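# Sort three grease guns into trays by grease amount

## Task

Work out which of the three grease guns contains the most grease and which the least. Place the fullest one so it sits entirely inside the blue tray. Place the emptiest one so it sits entirely inside the red tray. Leave the middle one on the table top, clear of both trays and not overhanging any table edge. All three must end up resting flat on their sides. You may pick up the guns and shift their parts, but every part must be back where it belongs on its own gun at the end.

## Robot and tools

Robot: two seven-joint arms, left_arm and right_arm, each ending in a two-finger parallel gripper. Base roots sit at (-0.033, +0.323, 0) m for left_arm and (+0.044, -0.377, 0) m for right_arm, each yawed only slightly. The scene frame has its origin at table-top height, halfway between the arms' nominal bases. +x points out over the table, +y toward the left arm, +z up. Image left and right do not match arm names. Occasionally a loose object gets a small shove from outside.

Frames: hand positions, orientations, velocities, targets and wrist-camera poses are each in that arm's own base frame. Fixed cameras and the table use the scene frame. Gripper geometry: fingers extend along the gripper's +z and close along its x. end_effector_position is the point midway between the pads; fingertips stick out 15 mm past it. The housing starts 65 mm behind that point and is 146 mm long along the closing direction and 50 mm wide. A camera block about 11 cm out toward the gripper's -y turns with the hand.

execute_actions(actions, cameras): actions is a list of actions; each action is a list of up to 15 rows; one row is one 1/30 s control step. If an action has fewer rows, its last row repeats to fill 15 steps. Every row has 18 numbers in [-1, 1]. The first nine are for left_arm: dx, dy, dz, rx, ry, rz, then gripper position, force_limit, speed. The next nine are the same for right_arm. Both arms must always be filled in. dx..rz are offsets, not poses: they count from that arm's Hand target as it stood when the action began, along that arm's base axes. Every row counts from that same starting point, so later rows do not add onto earlier ones. A new action starts again from the current Hand target, so sending the same offset again moves further. Scale: 1.0 equals 0.6 m or 180 degrees. rx, ry, rz form one rotation vector, turning about the Hand target's position. Sending six zeros re-commands the current Hand target. The three gripper numbers are absolute settings, not offsets. cameras: a list of names, ["all"], or []. Images come back with an empty actions list, or when asked for.

Gripper numbers: position +1 = fully open (108 mm gap); about -0.96 = pads touching; -1 = grip, closing until stopped. force_limit runs from about 2.5 N per pad at -1 to 32 N at +1. speed runs from 5 mm/s at -1 to 420 mm/s at +1. A 0 is a real setting, so to leave a gripper alone, resend its previous three numbers. A changed force_limit or speed applies only after position changes by 0.01 or more.

move(target, speed, blend, blocking, cameras): target is one 18-number row, or a list of up to 15 rows. The layout and scale match execute_actions. Every row is an offset from the Hand targets held when the move began, not from the row before. The arms travel straight paths and finish together, within 10 s at most. speed is in m/s, range 0.002 to 1, default 0.25 (turn rate up to twice that in rad/s). Give one value, or one per target. blend, in metres, rounds corners at intermediate targets; 0 means a full stop at each one. blocking=false returns early while the move continues. A move does not avoid obstacles or the other arm, and faster moves hit harder and stray more. The result adds a move: line with how it ended (done, off_target, moving, held, fault) and any limits (paced = pose clipped, held = steps withheld).

wait(seconds 0 to 10): lets time pass while the arms hold their commands. stop(): brakes a running move; the fingers carry on. zoom_image(camera, region=[x0, y0, x1, y1]): enlarges part of a camera's newest image, in pixels with the origin at top-left, at most 504 by 504. clear_fault(arm): clears a reported torque fault on left_arm or right_arm. read_manual(section="licences"): returns licence text only. finished_scene(scene): ends the current scene for good, given that scene's number.

Cameras, each 896x504: cam_head_left, cam_head_right, cam_high, cam_low, cam_left_wrist, cam_right_wrist. Calibration (K, distortion, T_world_to_cam) is supplied. The fixed cameras may be off by a couple of degrees and millimetres.

Results: per arm, end_effector_position (m), end_effector_quat_wxyz and velocities. Joint positions and torques are given, and joint velocities may just read "within noise". Hand target is the last commanded pose after clipping; the next offsets start from it. Tool commands shows the present gripper settings. is_grasped=1 means something stopped the fingers short of their goal. width_mm is the pad gap, and force_n is an estimated per-pad force, about ±10 N unreliable. Action calls also list positions at some steps. Warnings include MOTOR HOT, TORQUE FAULT and OVER-TEMPERATURE FAULT.

Control behaviour: each step, the commanded pose is clipped to within 70 mm and 16 degrees of the measured pose. A hand often stops short; re-send the target, or add the missing offset. If an arm is pushing against something, command it back away. Large wrist turns can swing the elbow. A clearance check blocks arm-to-arm approaches, but not closing fingers, and it is not foolproof.

Avoid: dropping a gun or any part, or releasing something while it moves. Never let anything leave the table or stay off it. Do not strike the table or heavy things, push hard, or let the arms press on each other. Never close a gripper on the other arm's fingers. Keep contact torques under each joint's load limit (waist 38.5, shoulder 38.3, upper arm roll 24.4, elbow 24.7, forearm roll 24.5, wrist pitch 12.8, wrist roll 12.9 N m). A carried load counts toward these limits. A motor stuck at its torque limit for 1 s also faults. Long holds, stretched-out arms and pushing at unreachable poses heat the motors; at 80 °C that arm brakes for 30 to 60 s.

Each tool is called by a JSON object that holds its "api" and its "payload".

## Session

I'll start by looking at the scene.

{"api": "execute_actions", "payload": {"actions": [], "cameras": ["all"]}}

Scene clock: 0.00 s.
left_arm: end_effector_position=(+0.5319, +0.2484, +0.2438) width_mm=107.81 is_grasped=0 force_n=0.00 end_effector_quat_wxyz=(-0.288, +0.532, +0.501, +0.619) | right_arm: end_effector_position=(+0.0536, +0.5979, +0.1295) width_mm=108.01 is_grasped=0 force_n=0.00 end_effector_quat_wxyz=(-0.588, +0.760, +0.208, -0.182)
Joint positions: left_arm=[0.469 0.273 -0.397 0.934 1.958 1.307 -0.436] | right_arm=[1.268 0.444 -0.055 0.979 2.038 1.057 1.32]
Joint velocities: within noise
Joint torques (N m): no reading
Hand target: left_arm +0.5319, +0.2484, +0.2438; -0.288, +0.532, +0.501, +0.619 | right_arm +0.0536, +0.5979, +0.1295; -0.588, +0.760, +0.208, -0.182
Tool commands: left_gripper/position=+0.996 left_gripper/force_limit=+1.0 left_gripper/speed=+1.0 right_gripper/position=+1.0 right_gripper/force_limit=+1.0 right_gripper/speed=+1.0

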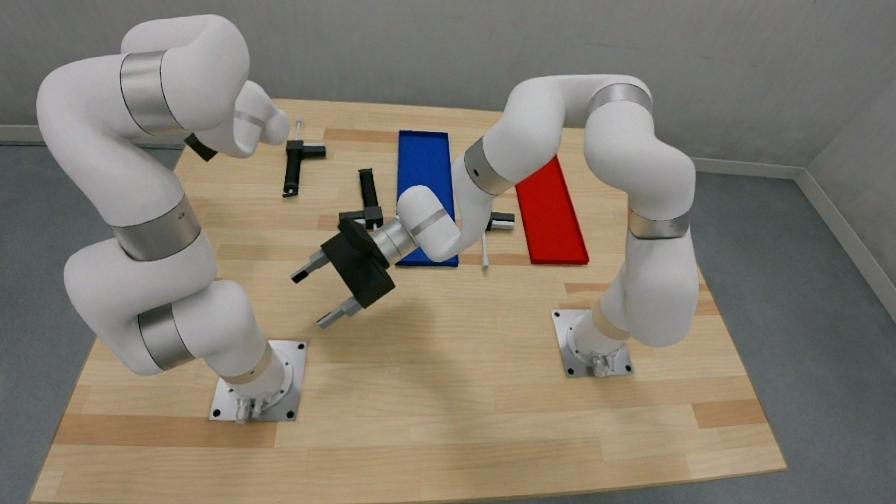

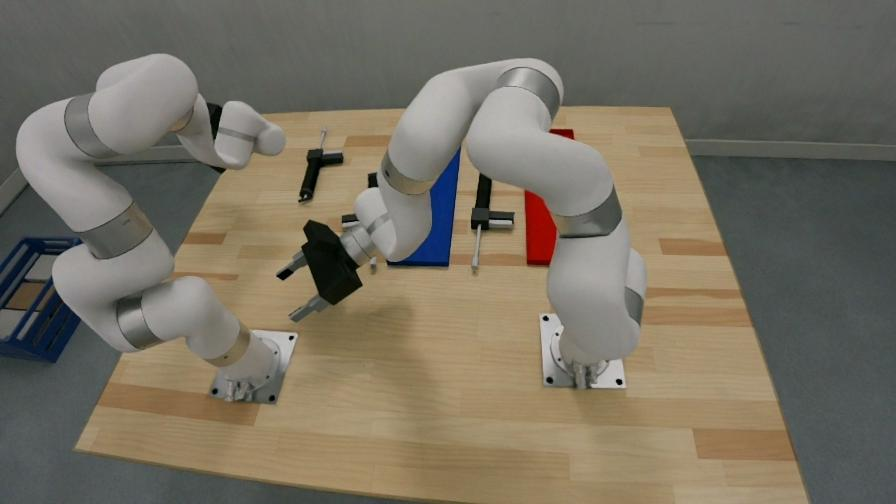

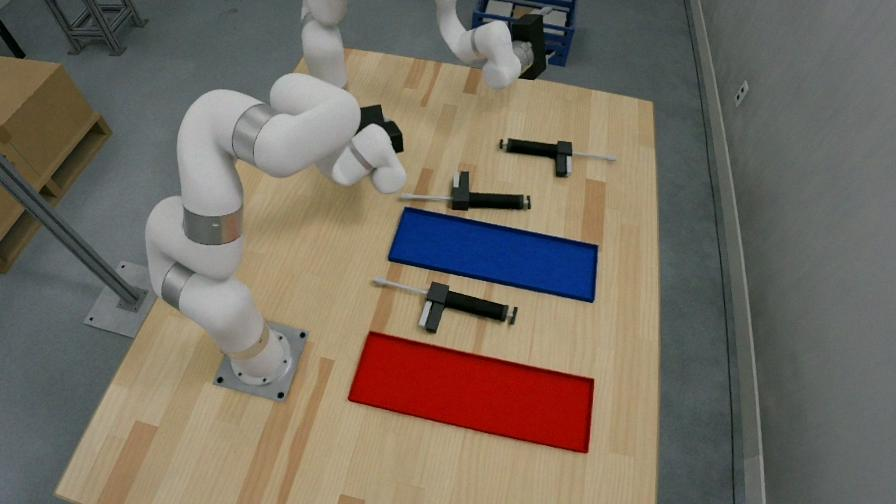

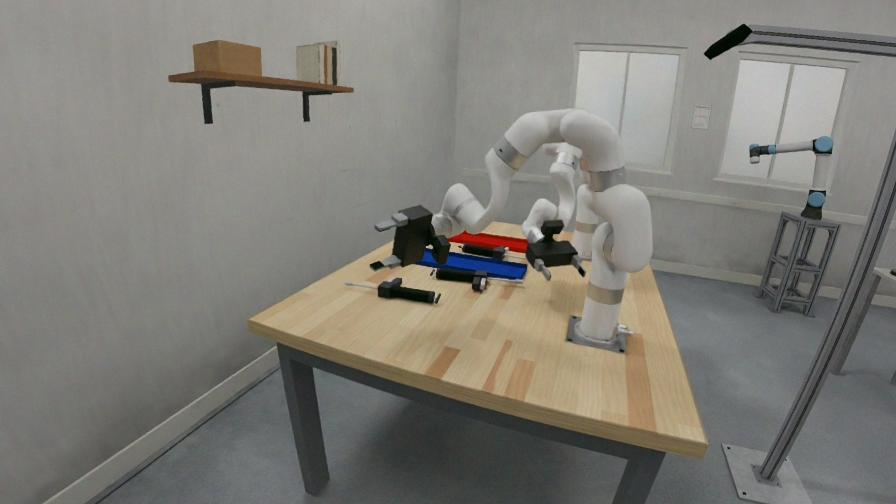

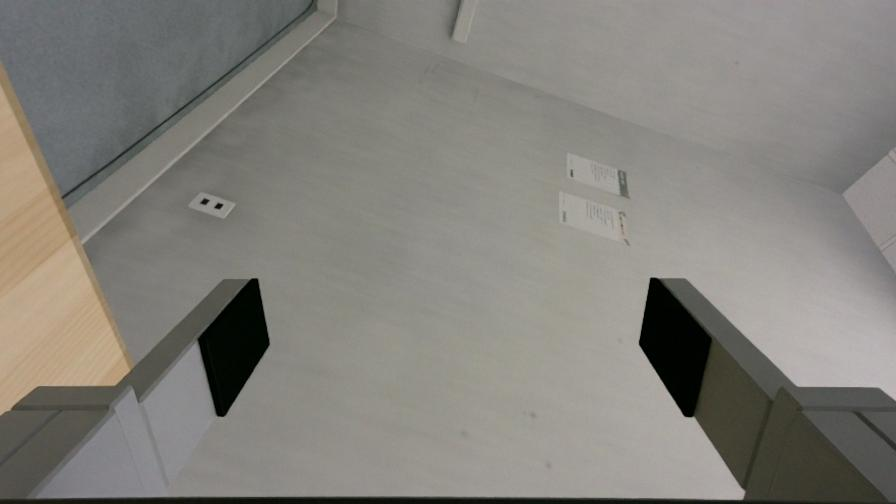

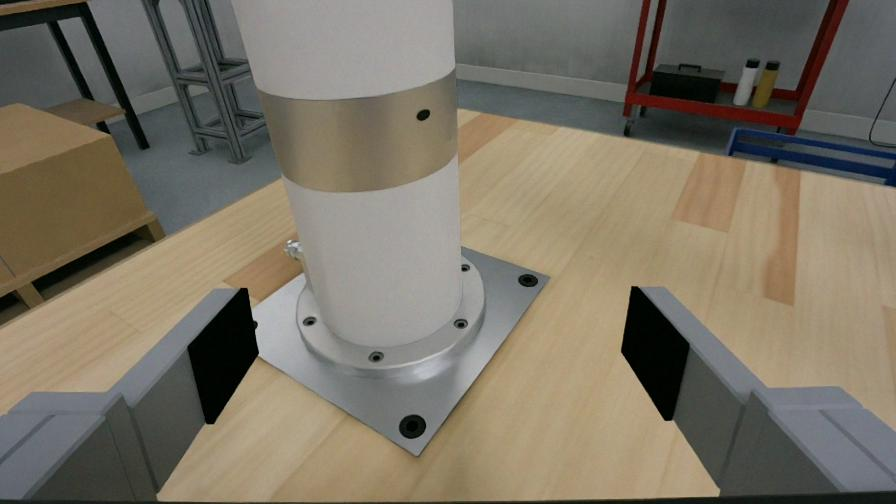

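{"api": "zoom_image", "payload": {"camera": "cam_high", "region": [360, 260, 540, 350]}}

{"api": "zoom_image", "payload": {"camera": "cam_high", "region": [390, 150, 550, 230]}}

{"api": "zoom_image", "payload": {"camera": "cam_high", "region": [480, 110, 640, 190]}}

Scaled by 2.800 from the camera's 896x504 image, which has a finer 1280x720 frame.

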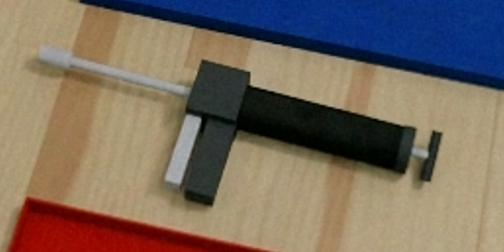

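Scaled by 3.150 from the camera's 896x504 image, which has a finer 1280x720 frame.

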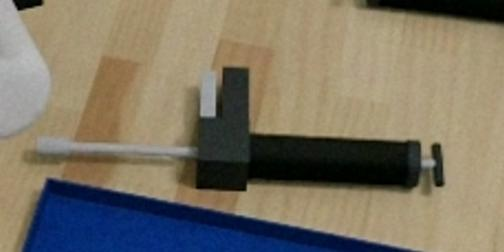

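Scaled by 3.150 from the camera's 896x504 image, which has a finer 1280x720 frame.

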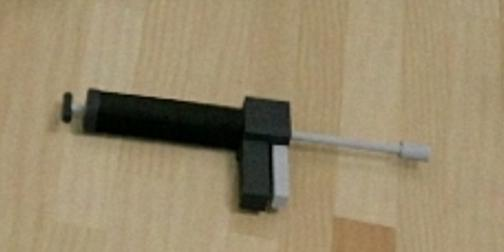

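{"api": "move", "payload": {"target": [[0,0,0.083,0,0,0,1,0,0,0.1667,-0.2667,0.1333,0,0,0,1,0,0],[-0.133,-0.25,0.167,-0.4496,0.1641,0.0153,1,0,0,0.5773,-0.7467,0.2833,-0.2048,-0.3884,0.2784,1,0,0]], "speed": 0.2, "blend": [0.03,0], "cameras": ["all"]}}

Scene clock: 158.47 s.
left_arm: end_effector_position=(+0.4521, +0.0983, +0.3440) width_mm=108.00 is_grasped=0 force_n=0.00 end_effector_quat_wxyz=(+0.000, +0.707, +0.707, +0.000) | right_arm: end_effector_position=(+0.4000, +0.1499, +0.2995) width_mm=108.01 is_grasped=0 force_n=0.00 end_effector_quat_wxyz=(+0.000, +0.707, +0.707, +0.000)
Joint positions: left_arm=[0.472 -0.055 -0.249 1.38 -0.013 1.433 1.011] | right_arm=[0.818 -0.193 -0.419 1.125 -0.08 1.304 1.213]
Joint torques (N m): left_arm=[5.28 -14.09 1.96 16.64 -1.98 0.53 0.78] | right_arm=[-4.85 -19 -0.24 10.59 -2.64 -3.36 -1.63]
Hand target: left_arm +0.4521, +0.0984, +0.3440; +0.000, +0.707, +0.707, +0.000 | right_arm +0.4000, +0.1499, +0.2995; +0.000, +0.707, +0.707, +0.000
Off the commanded pose: left_arm 0.000 m, 0 deg | right_arm 0.000 m, 0 deg.
move: done
camera_calibration:
cam_left_wrist: T_world_to_cam=[[0.00511672, 0.999742, -0.0221233, -0.0935199], [0.922179, 0.00383853, 0.386745, -0.523641], [0.38673, -0.0223805, -0.921921, 0.262388], [0, 0, 0, 1]] pos_world=[0.381895, 0.101378, 0.442348]
cam_right_wrist: T_world_to_cam=[[-0.0074284, 0.999948, 0.00692603, -0.156763], [0.930139, 0.00436655, 0.367183, -0.454922], [0.367134, 0.00916975, -0.930123, 0.247137], [0, 0, 0, 1]] pos_world=[0.331243, 0.156476, 0.397993]

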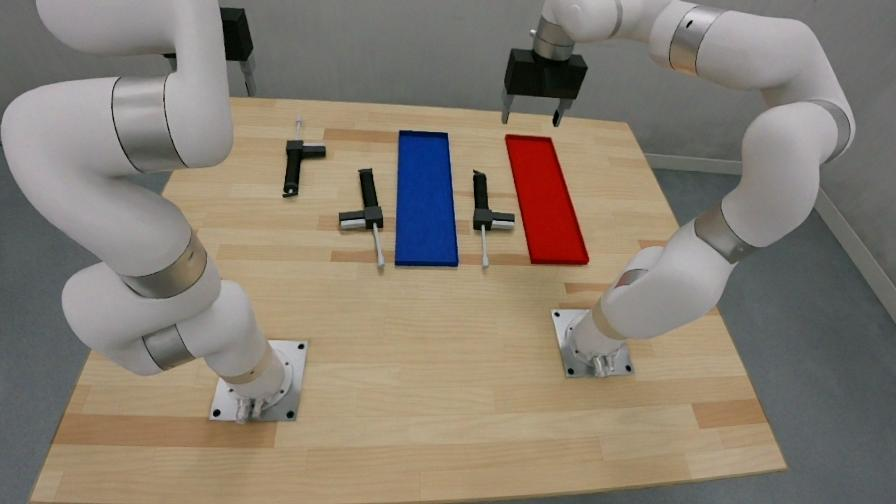

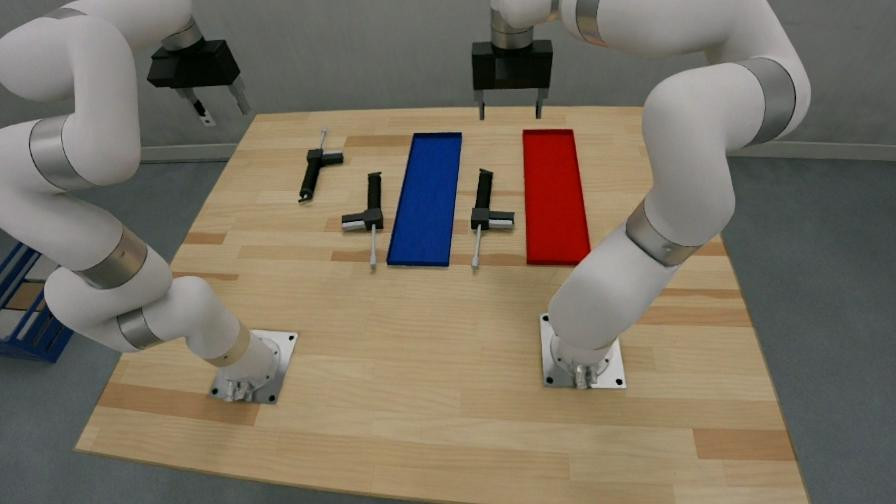

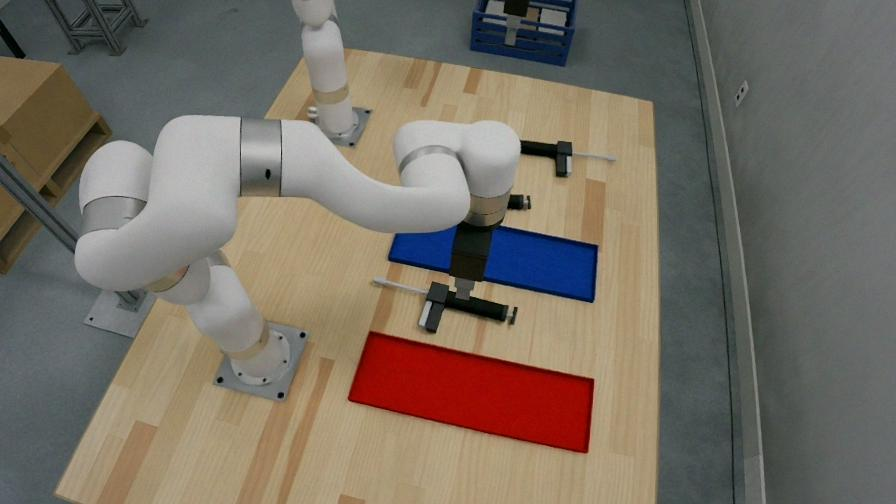

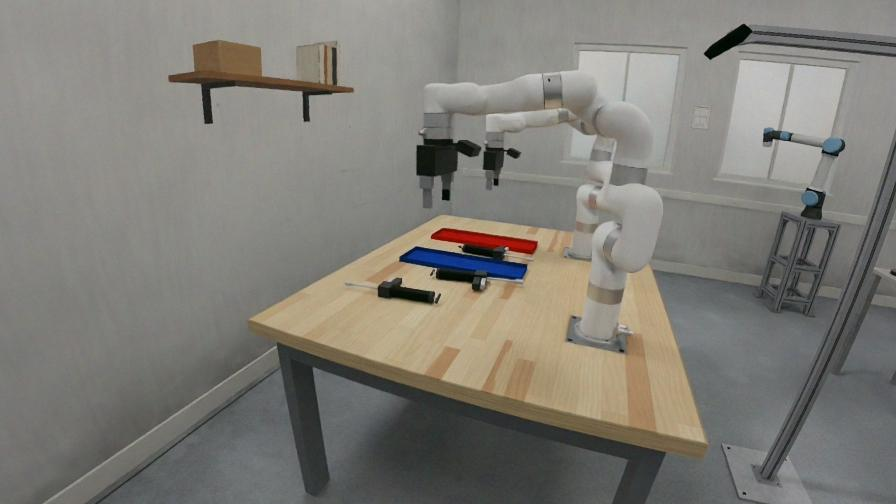

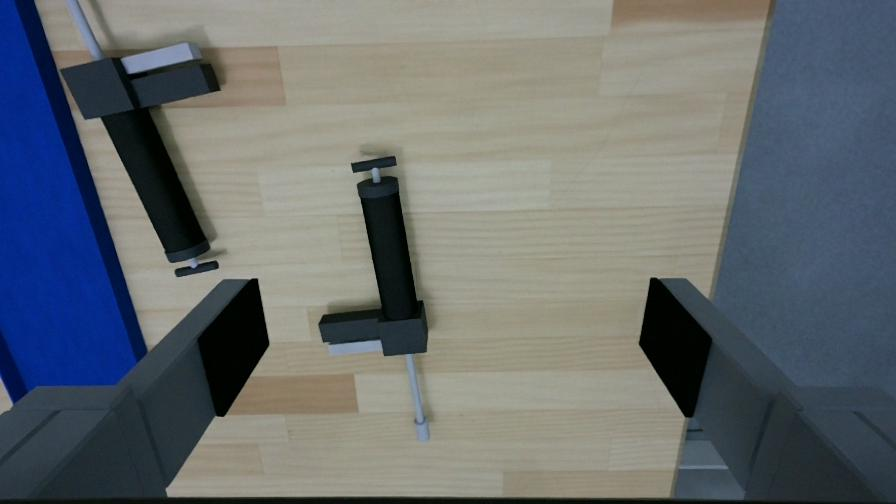

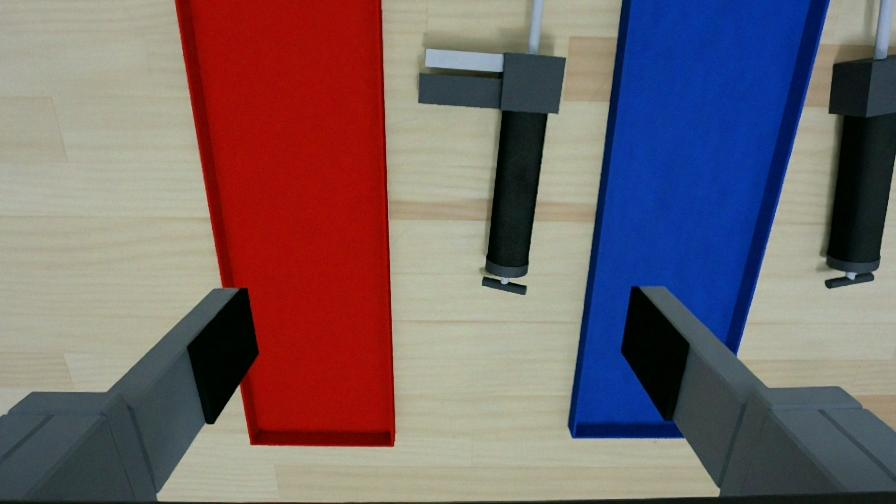

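{"api": "zoom_image", "payload": {"camera": "cam_left_wrist", "region": [300, 140, 460, 230]}}

{"api": "zoom_image", "payload": {"camera": "cam_left_wrist", "region": [300, 280, 460, 370]}}

{"api": "zoom_image", "payload": {"camera": "cam_left_wrist", "region": [40, 0, 280, 290]}}

{"api": "zoom_image", "payload": {"camera": "cam_right_wrist", "region": [400, 0, 600, 310]}}

Scaled by 3.150 from the camera's 896x504 image, which has a finer 1280x720 frame.

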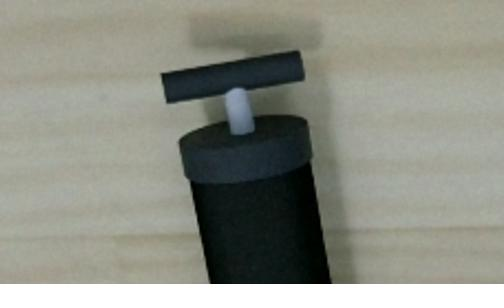

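Scaled by 3.150 from the camera's 896x504 image, which has a finer 1280x720 frame.

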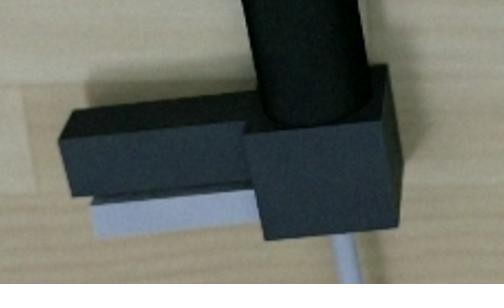

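Scaled by 1.738 from the camera's 896x504 image, which has a finer 1280x720 frame.

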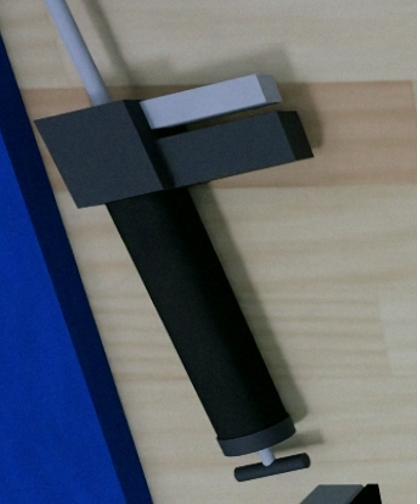

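Scaled by 1.626 from the camera's 896x504 image, which has a finer 1280x720 frame.

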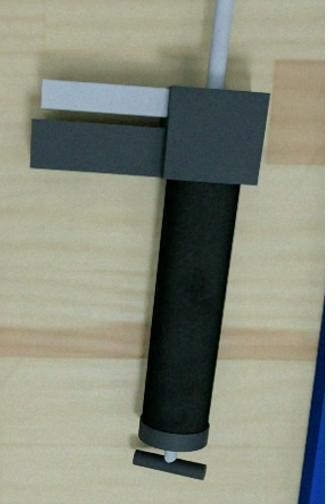

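{"api": "move", "payload": {"target": [0,0,0,0,0,0,0.996,1,1,-0.0183,0.1123,-0.2992,0,0,-0.0139,0.4,0,-0.5], "speed": 0.2, "cameras": ["cam_right_wrist", "cam_high", "cam_head_right"]}}

Scene clock: 270.53 s.
left_arm: end_effector_position=(+0.4521, +0.0984, +0.3440) width_mm=107.78 is_grasped=0 force_n=0.00 end_effector_quat_wxyz=(+0.000, +0.707, +0.707, +0.000) | right_arm: end_effector_position=(+0.3889, +0.2173, +0.1199) width_mm=75.01 is_grasped=0 force_n=0.00 end_effector_quat_wxyz=(+0.000, +0.723, +0.691, +0.000)
Joint positions: left_arm=[0.472 -0.055 -0.249 1.38 -0.013 1.433 1.011] | right_arm=[0.876 0.075 -0.369 0.855 0.039 0.786 1.31]
Joint torques (N m): left_arm=[5.15 -14.02 2.23 16.83 0.72 -0.52 0.42] | right_arm=[2.15 -8.42 0.67 17.6 3.16 -3.35 -0.82]
Hand target: left_arm +0.4521, +0.0984, +0.3440; +0.000, +0.707, +0.707, +0.000 | right_arm +0.3890, +0.2173, +0.1200; +0.000, +0.723, +0.691, +0.000
Off the commanded pose: left_arm 0.000 m, 0 deg | right_arm 0.000 m, 0 deg.
move: done
camera_calibration:
cam_right_wrist: T_world_to_cam=[[0.036309, 0.999317, 0.00691396, -0.239831], [0.929464, -0.036311, 0.367122, -0.369871], [0.367122, -0.00690355, -0.930147, 0.0871331], [0, 0, 0, 1]] pos_world=[0.320502, 0.226838, 0.218493]
Images, in order (width x height): cam_head_right 896x504, cam_high 896x504, cam_right_wrist 896x504.

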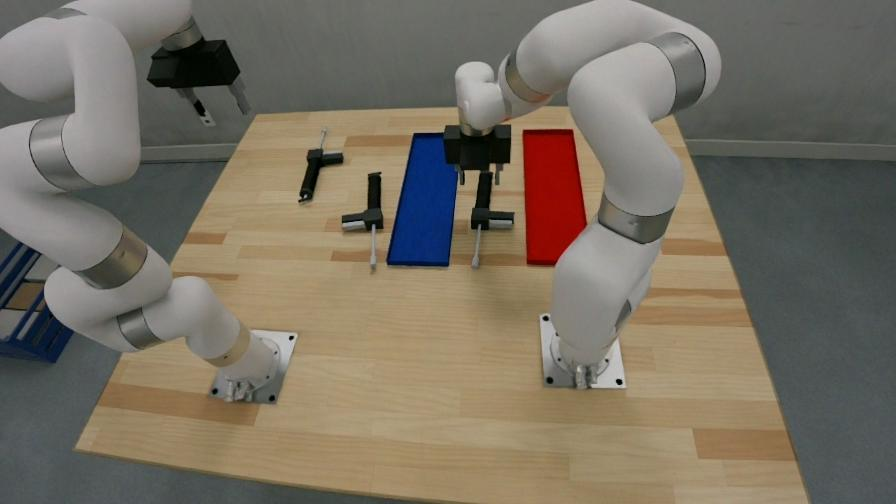

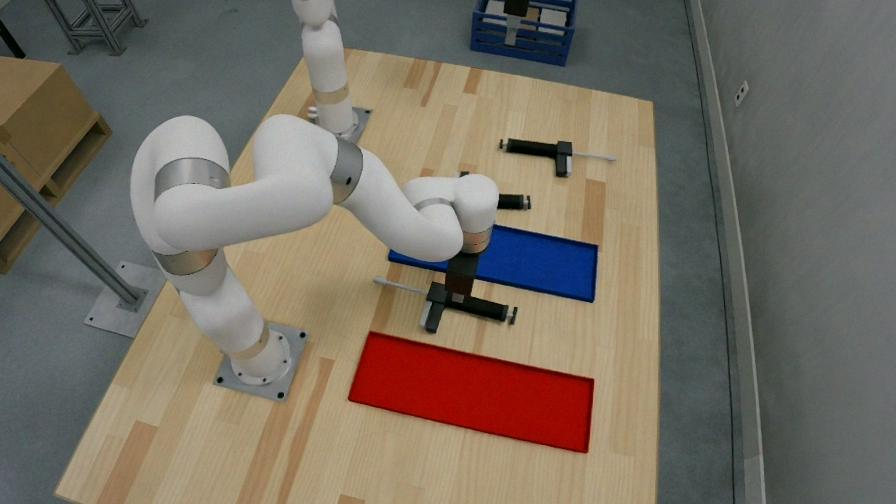

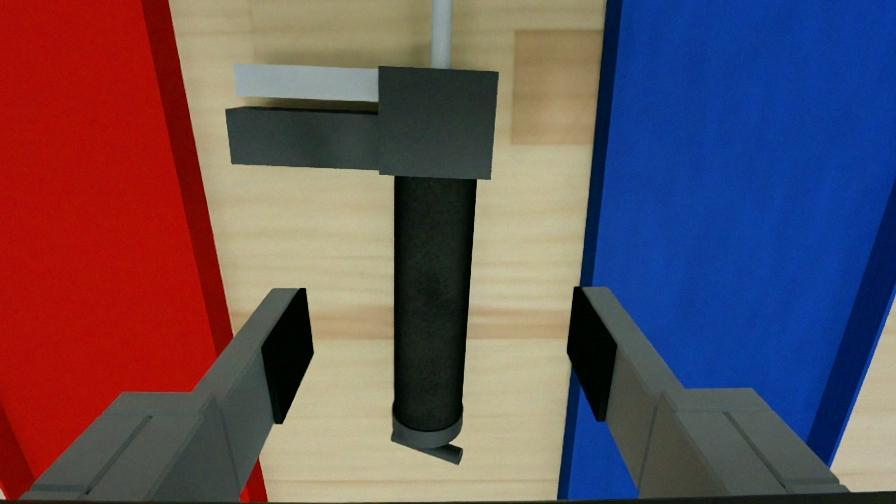

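{"api": "move", "payload": {"target": [0,0,0,0,0,0,0.996,1,1,0,-0.005,-0.1,0,0,-0.0122,0.4,0,-0.5], "speed": 0.2, "cameras": ["cam_right_wrist", "cam_high", "cam_head_right", "cam_low", "cam_head_left"]}}

{"api": "zoom_image", "payload": {"camera": "cam_high", "region": [400, 240, 540, 340]}}

{"api": "zoom_image", "payload": {"camera": "cam_low", "region": [430, 200, 570, 300]}}

{"api": "zoom_image", "payload": {"camera": "cam_head_right", "region": [430, 130, 570, 230]}}

Scene clock: 344.60 s.
left_arm: end_effector_position=(+0.4521, +0.0984, +0.3440) width_mm=107.78 is_grasped=0 force_n=0.00 end_effector_quat_wxyz=(+0.000, +0.707, +0.707, +0.000) | right_arm: end_effector_position=(+0.3889, +0.2142, +0.0599) width_mm=75.01 is_grasped=0 force_n=0.00 end_effector_quat_wxyz=(-0.001, +0.736, +0.677, +0.000)
Joint positions: left_arm=[0.472 -0.055 -0.249 1.38 -0.013 1.433 1.011] | right_arm=[0.863 0.209 -0.356 0.807 0.127 0.616 1.278]
Joint torques (N m): left_arm=[5.35 -13.99 1.83 16.87 0.78 -1.48 0.04] | right_arm=[-5.1 -9.49 1.02 15.66 3.37 -3.49 -1.66]
Hand target: left_arm +0.4521, +0.0984, +0.3440; +0.000, +0.707, +0.707, +0.000 | right_arm +0.3890, +0.2143, +0.0600; +0.000, +0.736, +0.677, +0.000
Off the commanded pose: left_arm 0.000 m, 0 deg | right_arm 0.000 m, 0 deg.
move: done
camera_calibration:
cam_right_wrist: T_world_to_cam=[[0.0745245, 0.997196, 0.00678376, -0.25074], [0.92742, -0.0718069, 0.367065, -0.339557], [0.366523, -0.0210639, -0.930171, 0.0345651], [0, 0, 0, 1]] pos_world=[0.32093, 0.226383, 0.158492]
Images, in order (width x height): cam_head_left 896x504, cam_head_right 896x504, cam_high 896x504, cam_low 896x504, cam_right_wrist 896x504.

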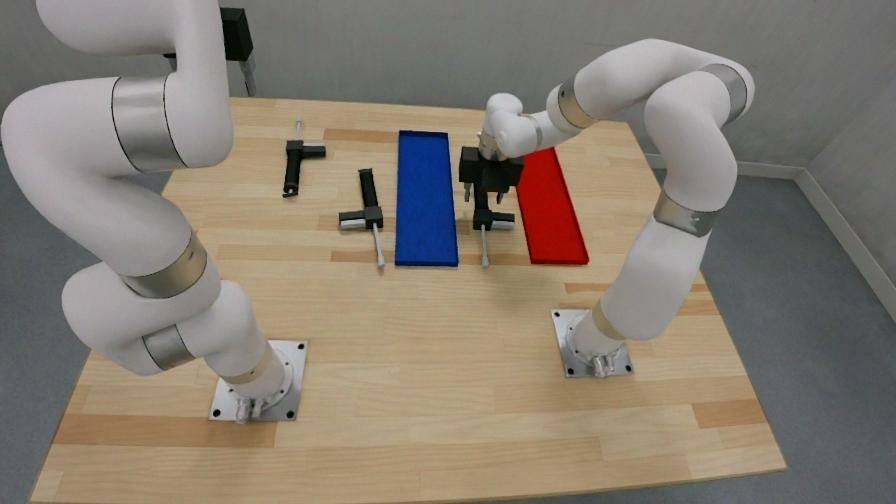

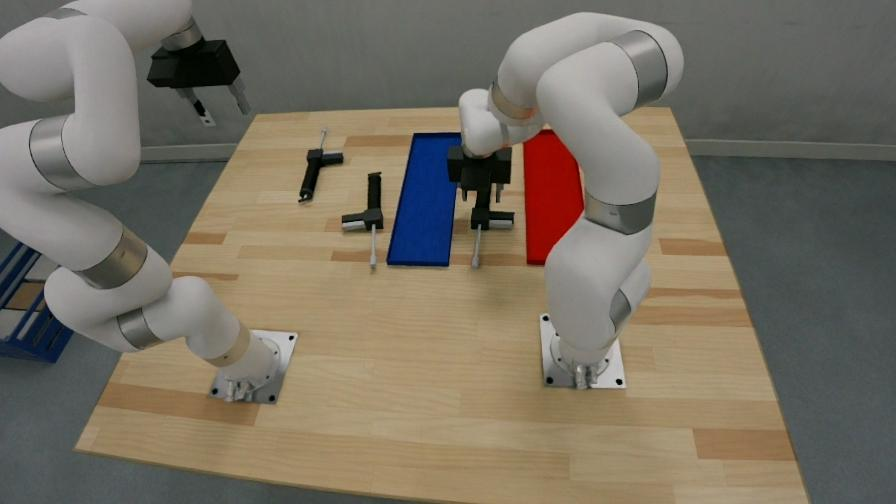

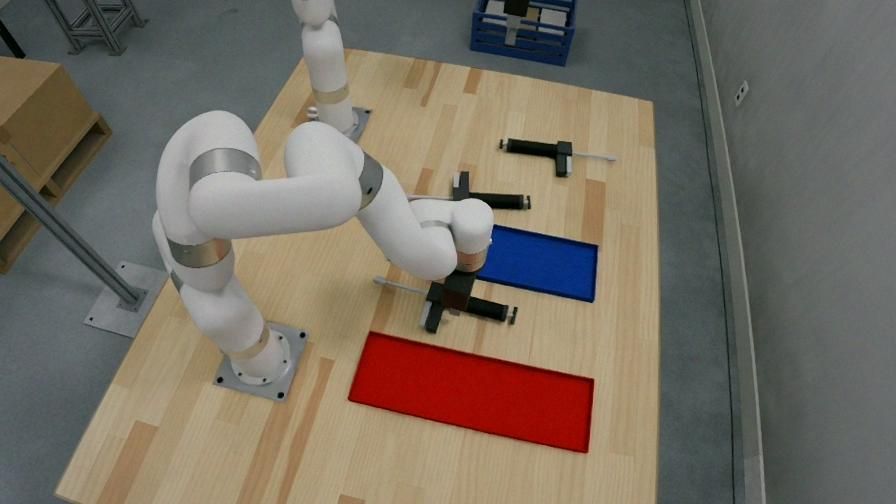

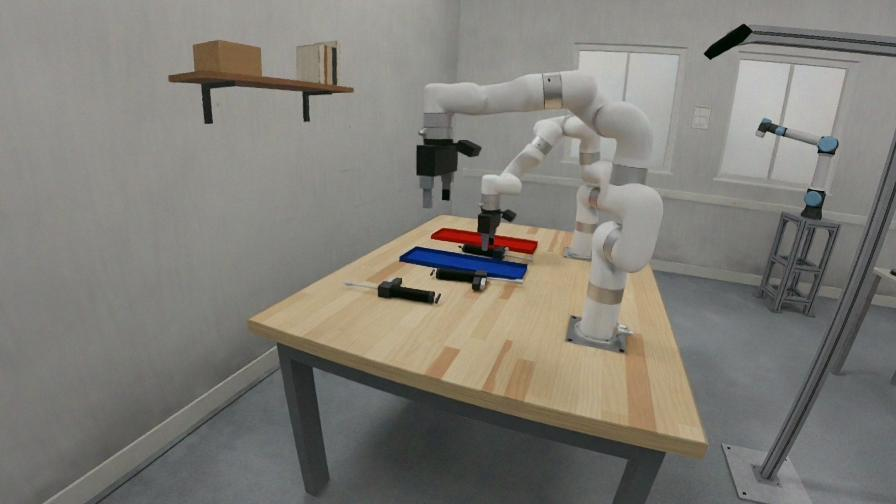

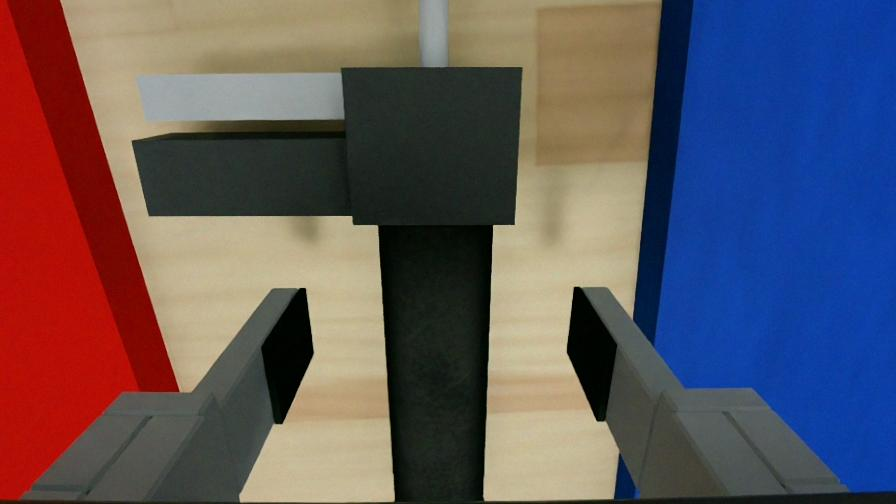

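Scaled by 3.600 from the camera's 896x504 image, which has a finer 1280x720 frame.

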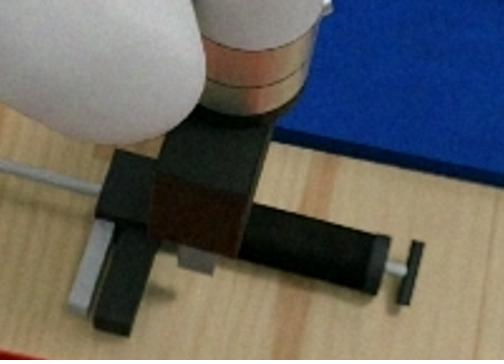

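Scaled by 3.600 from the camera's 896x504 image, which has a finer 1280x720 frame.

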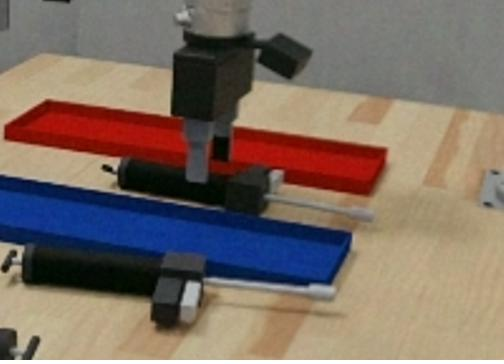

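Scaled by 3.600 from the camera's 896x504 image, which has a finer 1280x720 frame.

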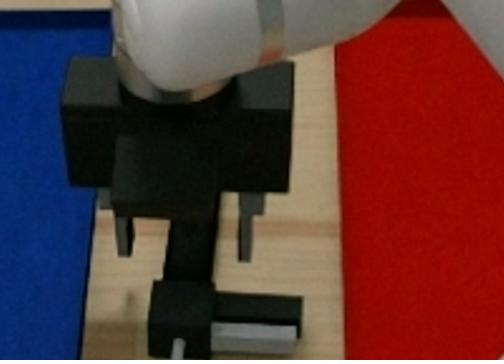

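{"api": "move", "payload": {"target": [[0,0,0,0,0,0,0.996,1,1,0,0,-0.06,0,0,0,0.4,0,-0.5],[0,0,0,0,0,0,0.996,1,1,0,0,-0.06,0,0,0,-1,0,-0.8]], "speed": 0.1, "cameras": ["cam_right_wrist", "cam_low"]}}

Scene clock: 376.37 s.
left_arm: end_effector_position=(+0.4521, +0.0984, +0.3440) width_mm=107.78 is_grasped=0 force_n=0.00 end_effector_quat_wxyz=(+0.000, +0.707, +0.707, +0.000) | right_arm: end_effector_position=(+0.3890, +0.2142, +0.0240) width_mm=35.57 is_grasped=1 force_n=22.68 end_effector_quat_wxyz=(+0.000, +0.736, +0.677, +0.000)
Joint positions: left_arm=[0.472 -0.055 -0.249 1.38 -0.013 1.433 1.011] | right_arm=[0.843 0.305 -0.326 0.801 0.196 0.52 1.229]
Joint torques (N m): left_arm=[4.91 -14.06 1.58 16.77 0.65 -2.27 -0.4] | right_arm=[-1.22 -10.75 1.1 14.73 2.72 -2.88 -0.88]
Hand target: left_arm +0.4521, +0.0984, +0.3440; +0.000, +0.707, +0.707, +0.000 | right_arm +0.3890, +0.2143, +0.0240; +0.000, +0.736, +0.677, +0.000
Off the commanded pose: left_arm 0.000 m, 0 deg | right_arm 0.000 m, 0 deg.
move: done
camera_calibration:
cam_right_wrist: T_world_to_cam=[[0.0745734, 0.997191, 0.00692596, -0.250536], [0.927347, -0.0719008, 0.36723, -0.326412], [0.366697, -0.0209628, -0.930104, 0.000955697], [0, 0, 0, 1]] pos_world=[0.32103, 0.226383, 0.122493]
Images, in order (width x height): cam_low 896x504, cam_right_wrist 896x504.

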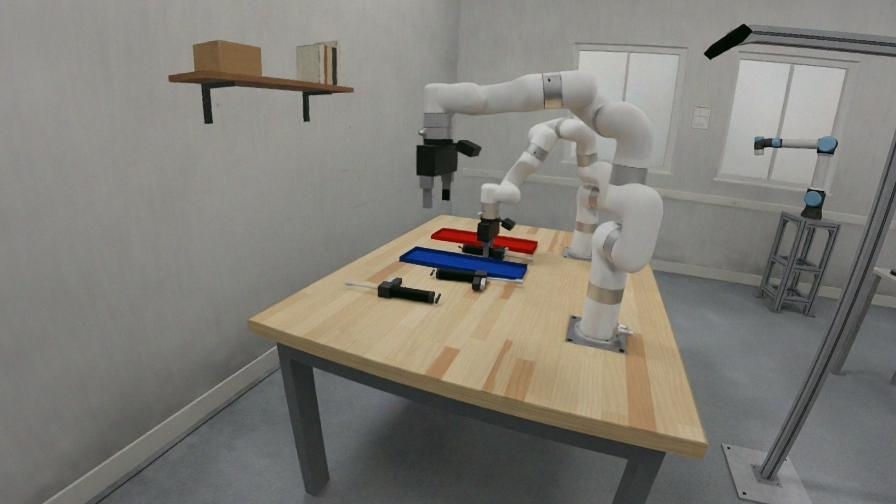

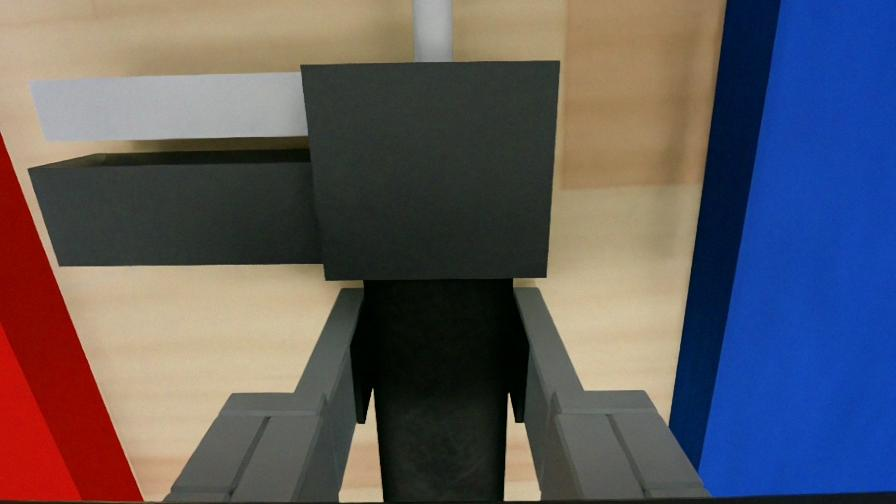

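{"api": "move", "payload": {"target": [0,0,0,0,0,0,0.996,1,1,0,0,0.16,0,0,0,-1,0,-0.8], "speed": 0.08, "cameras": ["cam_right_wrist", "cam_low", "cam_high"]}}

{"api": "wait", "payload": {"seconds": 1}}

{"api": "move", "payload": {"target": [[0,0,0,0,0,0,0.996,1,1,0,0,0.05,0,0,0,-1,0,-0.8],[0,0,0,0,0,0,0.996,1,1,0,0,0,0,0,0,-1,0,-0.8]], "speed": 0.08}}

{"api": "wait", "payload": {"seconds": 1}}

Scene clock: 389.03 s.
left_arm: end_effector_position=(+0.4521, +0.0984, +0.3440) width_mm=107.78 is_grasped=0 force_n=0.00 end_effector_quat_wxyz=(+0.000, +0.707, +0.707, +0.000) | right_arm: end_effector_position=(+0.3890, +0.2143, +0.1199) width_mm=35.57 is_grasped=1 force_n=21.96 end_effector_quat_wxyz=(+0.000, +0.736, +0.677, +0.000)
Joint positions: left_arm=[0.472 -0.055 -0.249 1.38 -0.013 1.433 1.011] | right_arm=[0.879 0.071 -0.378 0.849 0.038 0.785 1.343]
Joint torques (N m): left_arm=[4.6 -14.16 1.55 16.75 1.07 -2.35 -0.41] | right_arm=[6 -26.07 -2.34 19.44 -2.67 -0.37 1.86]
Hand target: left_arm +0.4521, +0.0984, +0.3440; +0.000, +0.707, +0.707, +0.000 | right_arm +0.3890, +0.2143, +0.1200; +0.000, +0.736, +0.677, +0.000
Off the commanded pose: left_arm 0.000 m, 0 deg | right_arm 0.000 m, 0 deg.
move: done
camera_calibration:
cam_right_wrist: T_world_to_cam=[[0.074577, 0.997191, 0.00691948, -0.251193], [0.927381, -0.0719037, 0.367144, -0.361565], [0.36661, -0.0209635, -0.930139, 0.090318], [0, 0, 0, 1]] pos_world=[0.32093, 0.226383, 0.218493]
Images, in order (width x height): cam_high 896x504, cam_low 896x504, cam_right_wrist 896x504.

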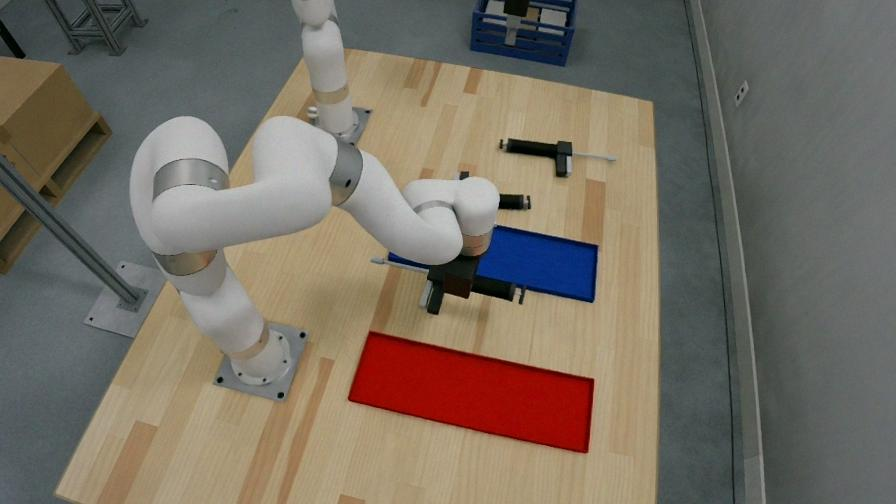

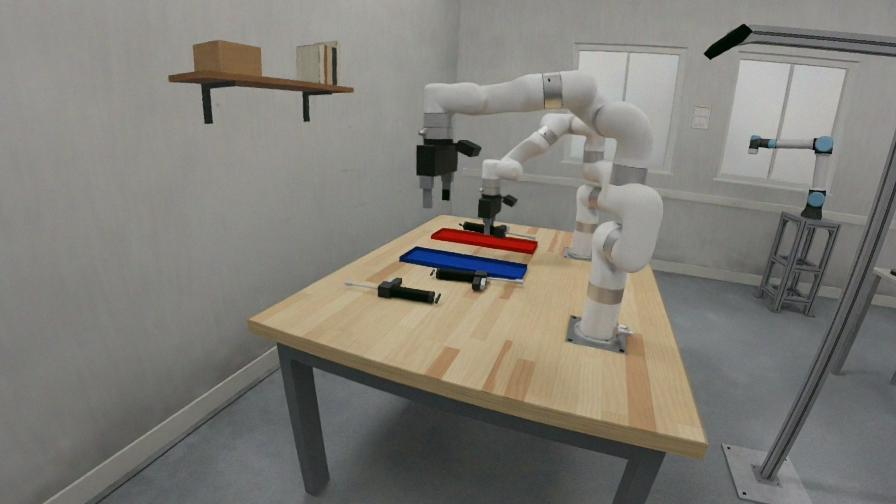

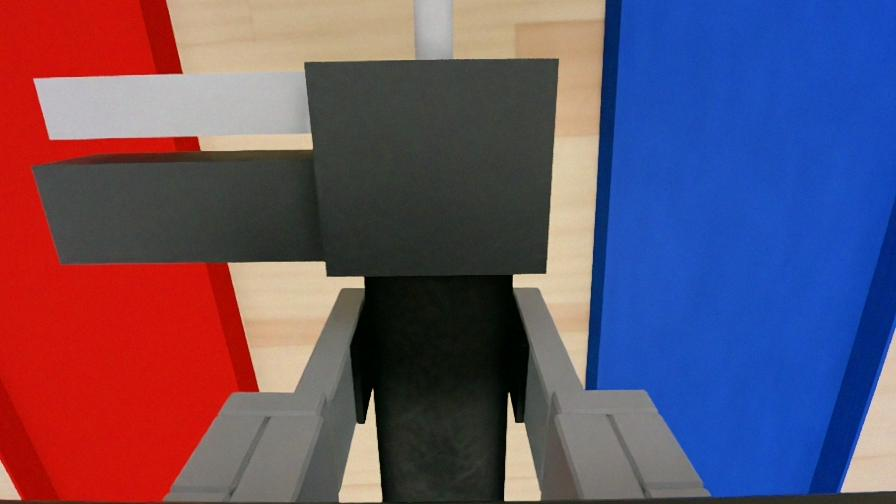

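Scene clock: 390.03 s.
left_arm: end_effector_position=(+0.4521, +0.0984, +0.3440) width_mm=107.78 is_grasped=0 force_n=0.00 end_effector_quat_wxyz=(+0.000, +0.707, +0.707, +0.000) | right_arm: end_effector_position=(+0.3890, +0.2143, +0.1200) width_mm=35.57 is_grasped=1 force_n=21.96 end_effector_quat_wxyz=(+0.000, +0.736, +0.677, +0.000)
Joint positions: left_arm=[0.472 -0.055 -0.249 1.38 -0.013 1.433 1.011] | right_arm=[0.879 0.071 -0.378 0.849 0.038 0.785 1.343]
Joint torques (N m): left_arm=[4.7 -14.15 1.47 16.67 0.93 -2.39 -0.58] | right_arm=[5.41 -26.08 -2.44 19.47 -2.4 -0.72 1.6]
Hand target: left_arm +0.4521, +0.0984, +0.3440; +0.000, +0.707, +0.707, +0.000 | right_arm +0.3890, +0.2143, +0.1200; +0.000, +0.736, +0.677, +0.000
Tool commands: left_gripper/position=+0.996 left_gripper/force_limit=+1.0 left_gripper/speed=+1.0 right_gripper/position=-1.0 right_gripper/force_limit=+0.0 right_gripper/speed=-0.8
Off the commanded pose: left_arm 0.000 m, 0 deg | right_arm 0.000 m, 0 deg.
wait: 1.00 s; at rest by 0.17 s

Scene clock: 391.40 s.
left_arm: end_effector_position=(+0.4521, +0.0984, +0.3440) width_mm=107.78 is_grasped=0 force_n=0.00 end_effector_quat_wxyz=(+0.000, +0.707, +0.707, +0.000) | right_arm: end_effector_position=(+0.3890, +0.2143, +0.1200) width_mm=35.57 is_grasped=1 force_n=21.96 end_effector_quat_wxyz=(+0.000, +0.736, +0.677, +0.000)
Joint positions: left_arm=[0.472 -0.055 -0.249 1.38 -0.013 1.433 1.011] | right_arm=[0.88 0.071 -0.379 0.85 0.038 0.785 1.343]
Joint torques (N m): left_arm=[4.73 -14.12 1.33 16.73 0.81 -2.4 -0.42] | right_arm=[-2.03 -9.42 1.6 10.69 3.23 -3.75 -1.69]
Hand target: left_arm +0.4521, +0.0984, +0.3440; +0.000, +0.707, +0.707, +0.000 | right_arm +0.3890, +0.2143, +0.1200; +0.000, +0.736, +0.677, +0.000
Off the commanded pose: left_arm 0.000 m, 0 deg | right_arm 0.000 m, 0 deg.
move: done

Scene clock: 392.40 s.
left_arm: end_effector_position=(+0.4521, +0.0984, +0.3440) width_mm=107.78 is_grasped=0 force_n=0.00 end_effector_quat_wxyz=(+0.000, +0.707, +0.707, +0.000) | right_arm: end_effector_position=(+0.3890, +0.2143, +0.1200) width_mm=35.57 is_grasped=1 force_n=21.96 end_effector_quat_wxyz=(+0.000, +0.736, +0.677, +0.000)
Joint positions: left_arm=[0.472 -0.055 -0.249 1.38 -0.013 1.433 1.011] | right_arm=[0.88 0.071 -0.379 0.849 0.038 0.785 1.343]
Joint torques (N m): left_arm=[4.55 -13.96 1.32 16.63 1.03 -2.28 -0.46] | right_arm=[0.97 -9.76 1.57 10.68 3.38 -3.4 -1.72]
Hand target: left_arm +0.4521, +0.0984, +0.3440; +0.000, +0.707, +0.707, +0.000 | right_arm +0.3890, +0.2143, +0.1200; +0.000, +0.736, +0.677, +0.000
Tool commands: left_gripper/position=+0.996 left_gripper/force_limit=+1.0 left_gripper/speed=+1.0 right_gripper/position=-1.0 right_gripper/force_limit=+0.0 right_gripper/speed=-0.8
Off the commanded pose: left_arm 0.000 m, 0 deg | right_arm 0.000 m, 0 deg.
wait: 1.00 s; at rest by 0.17 s


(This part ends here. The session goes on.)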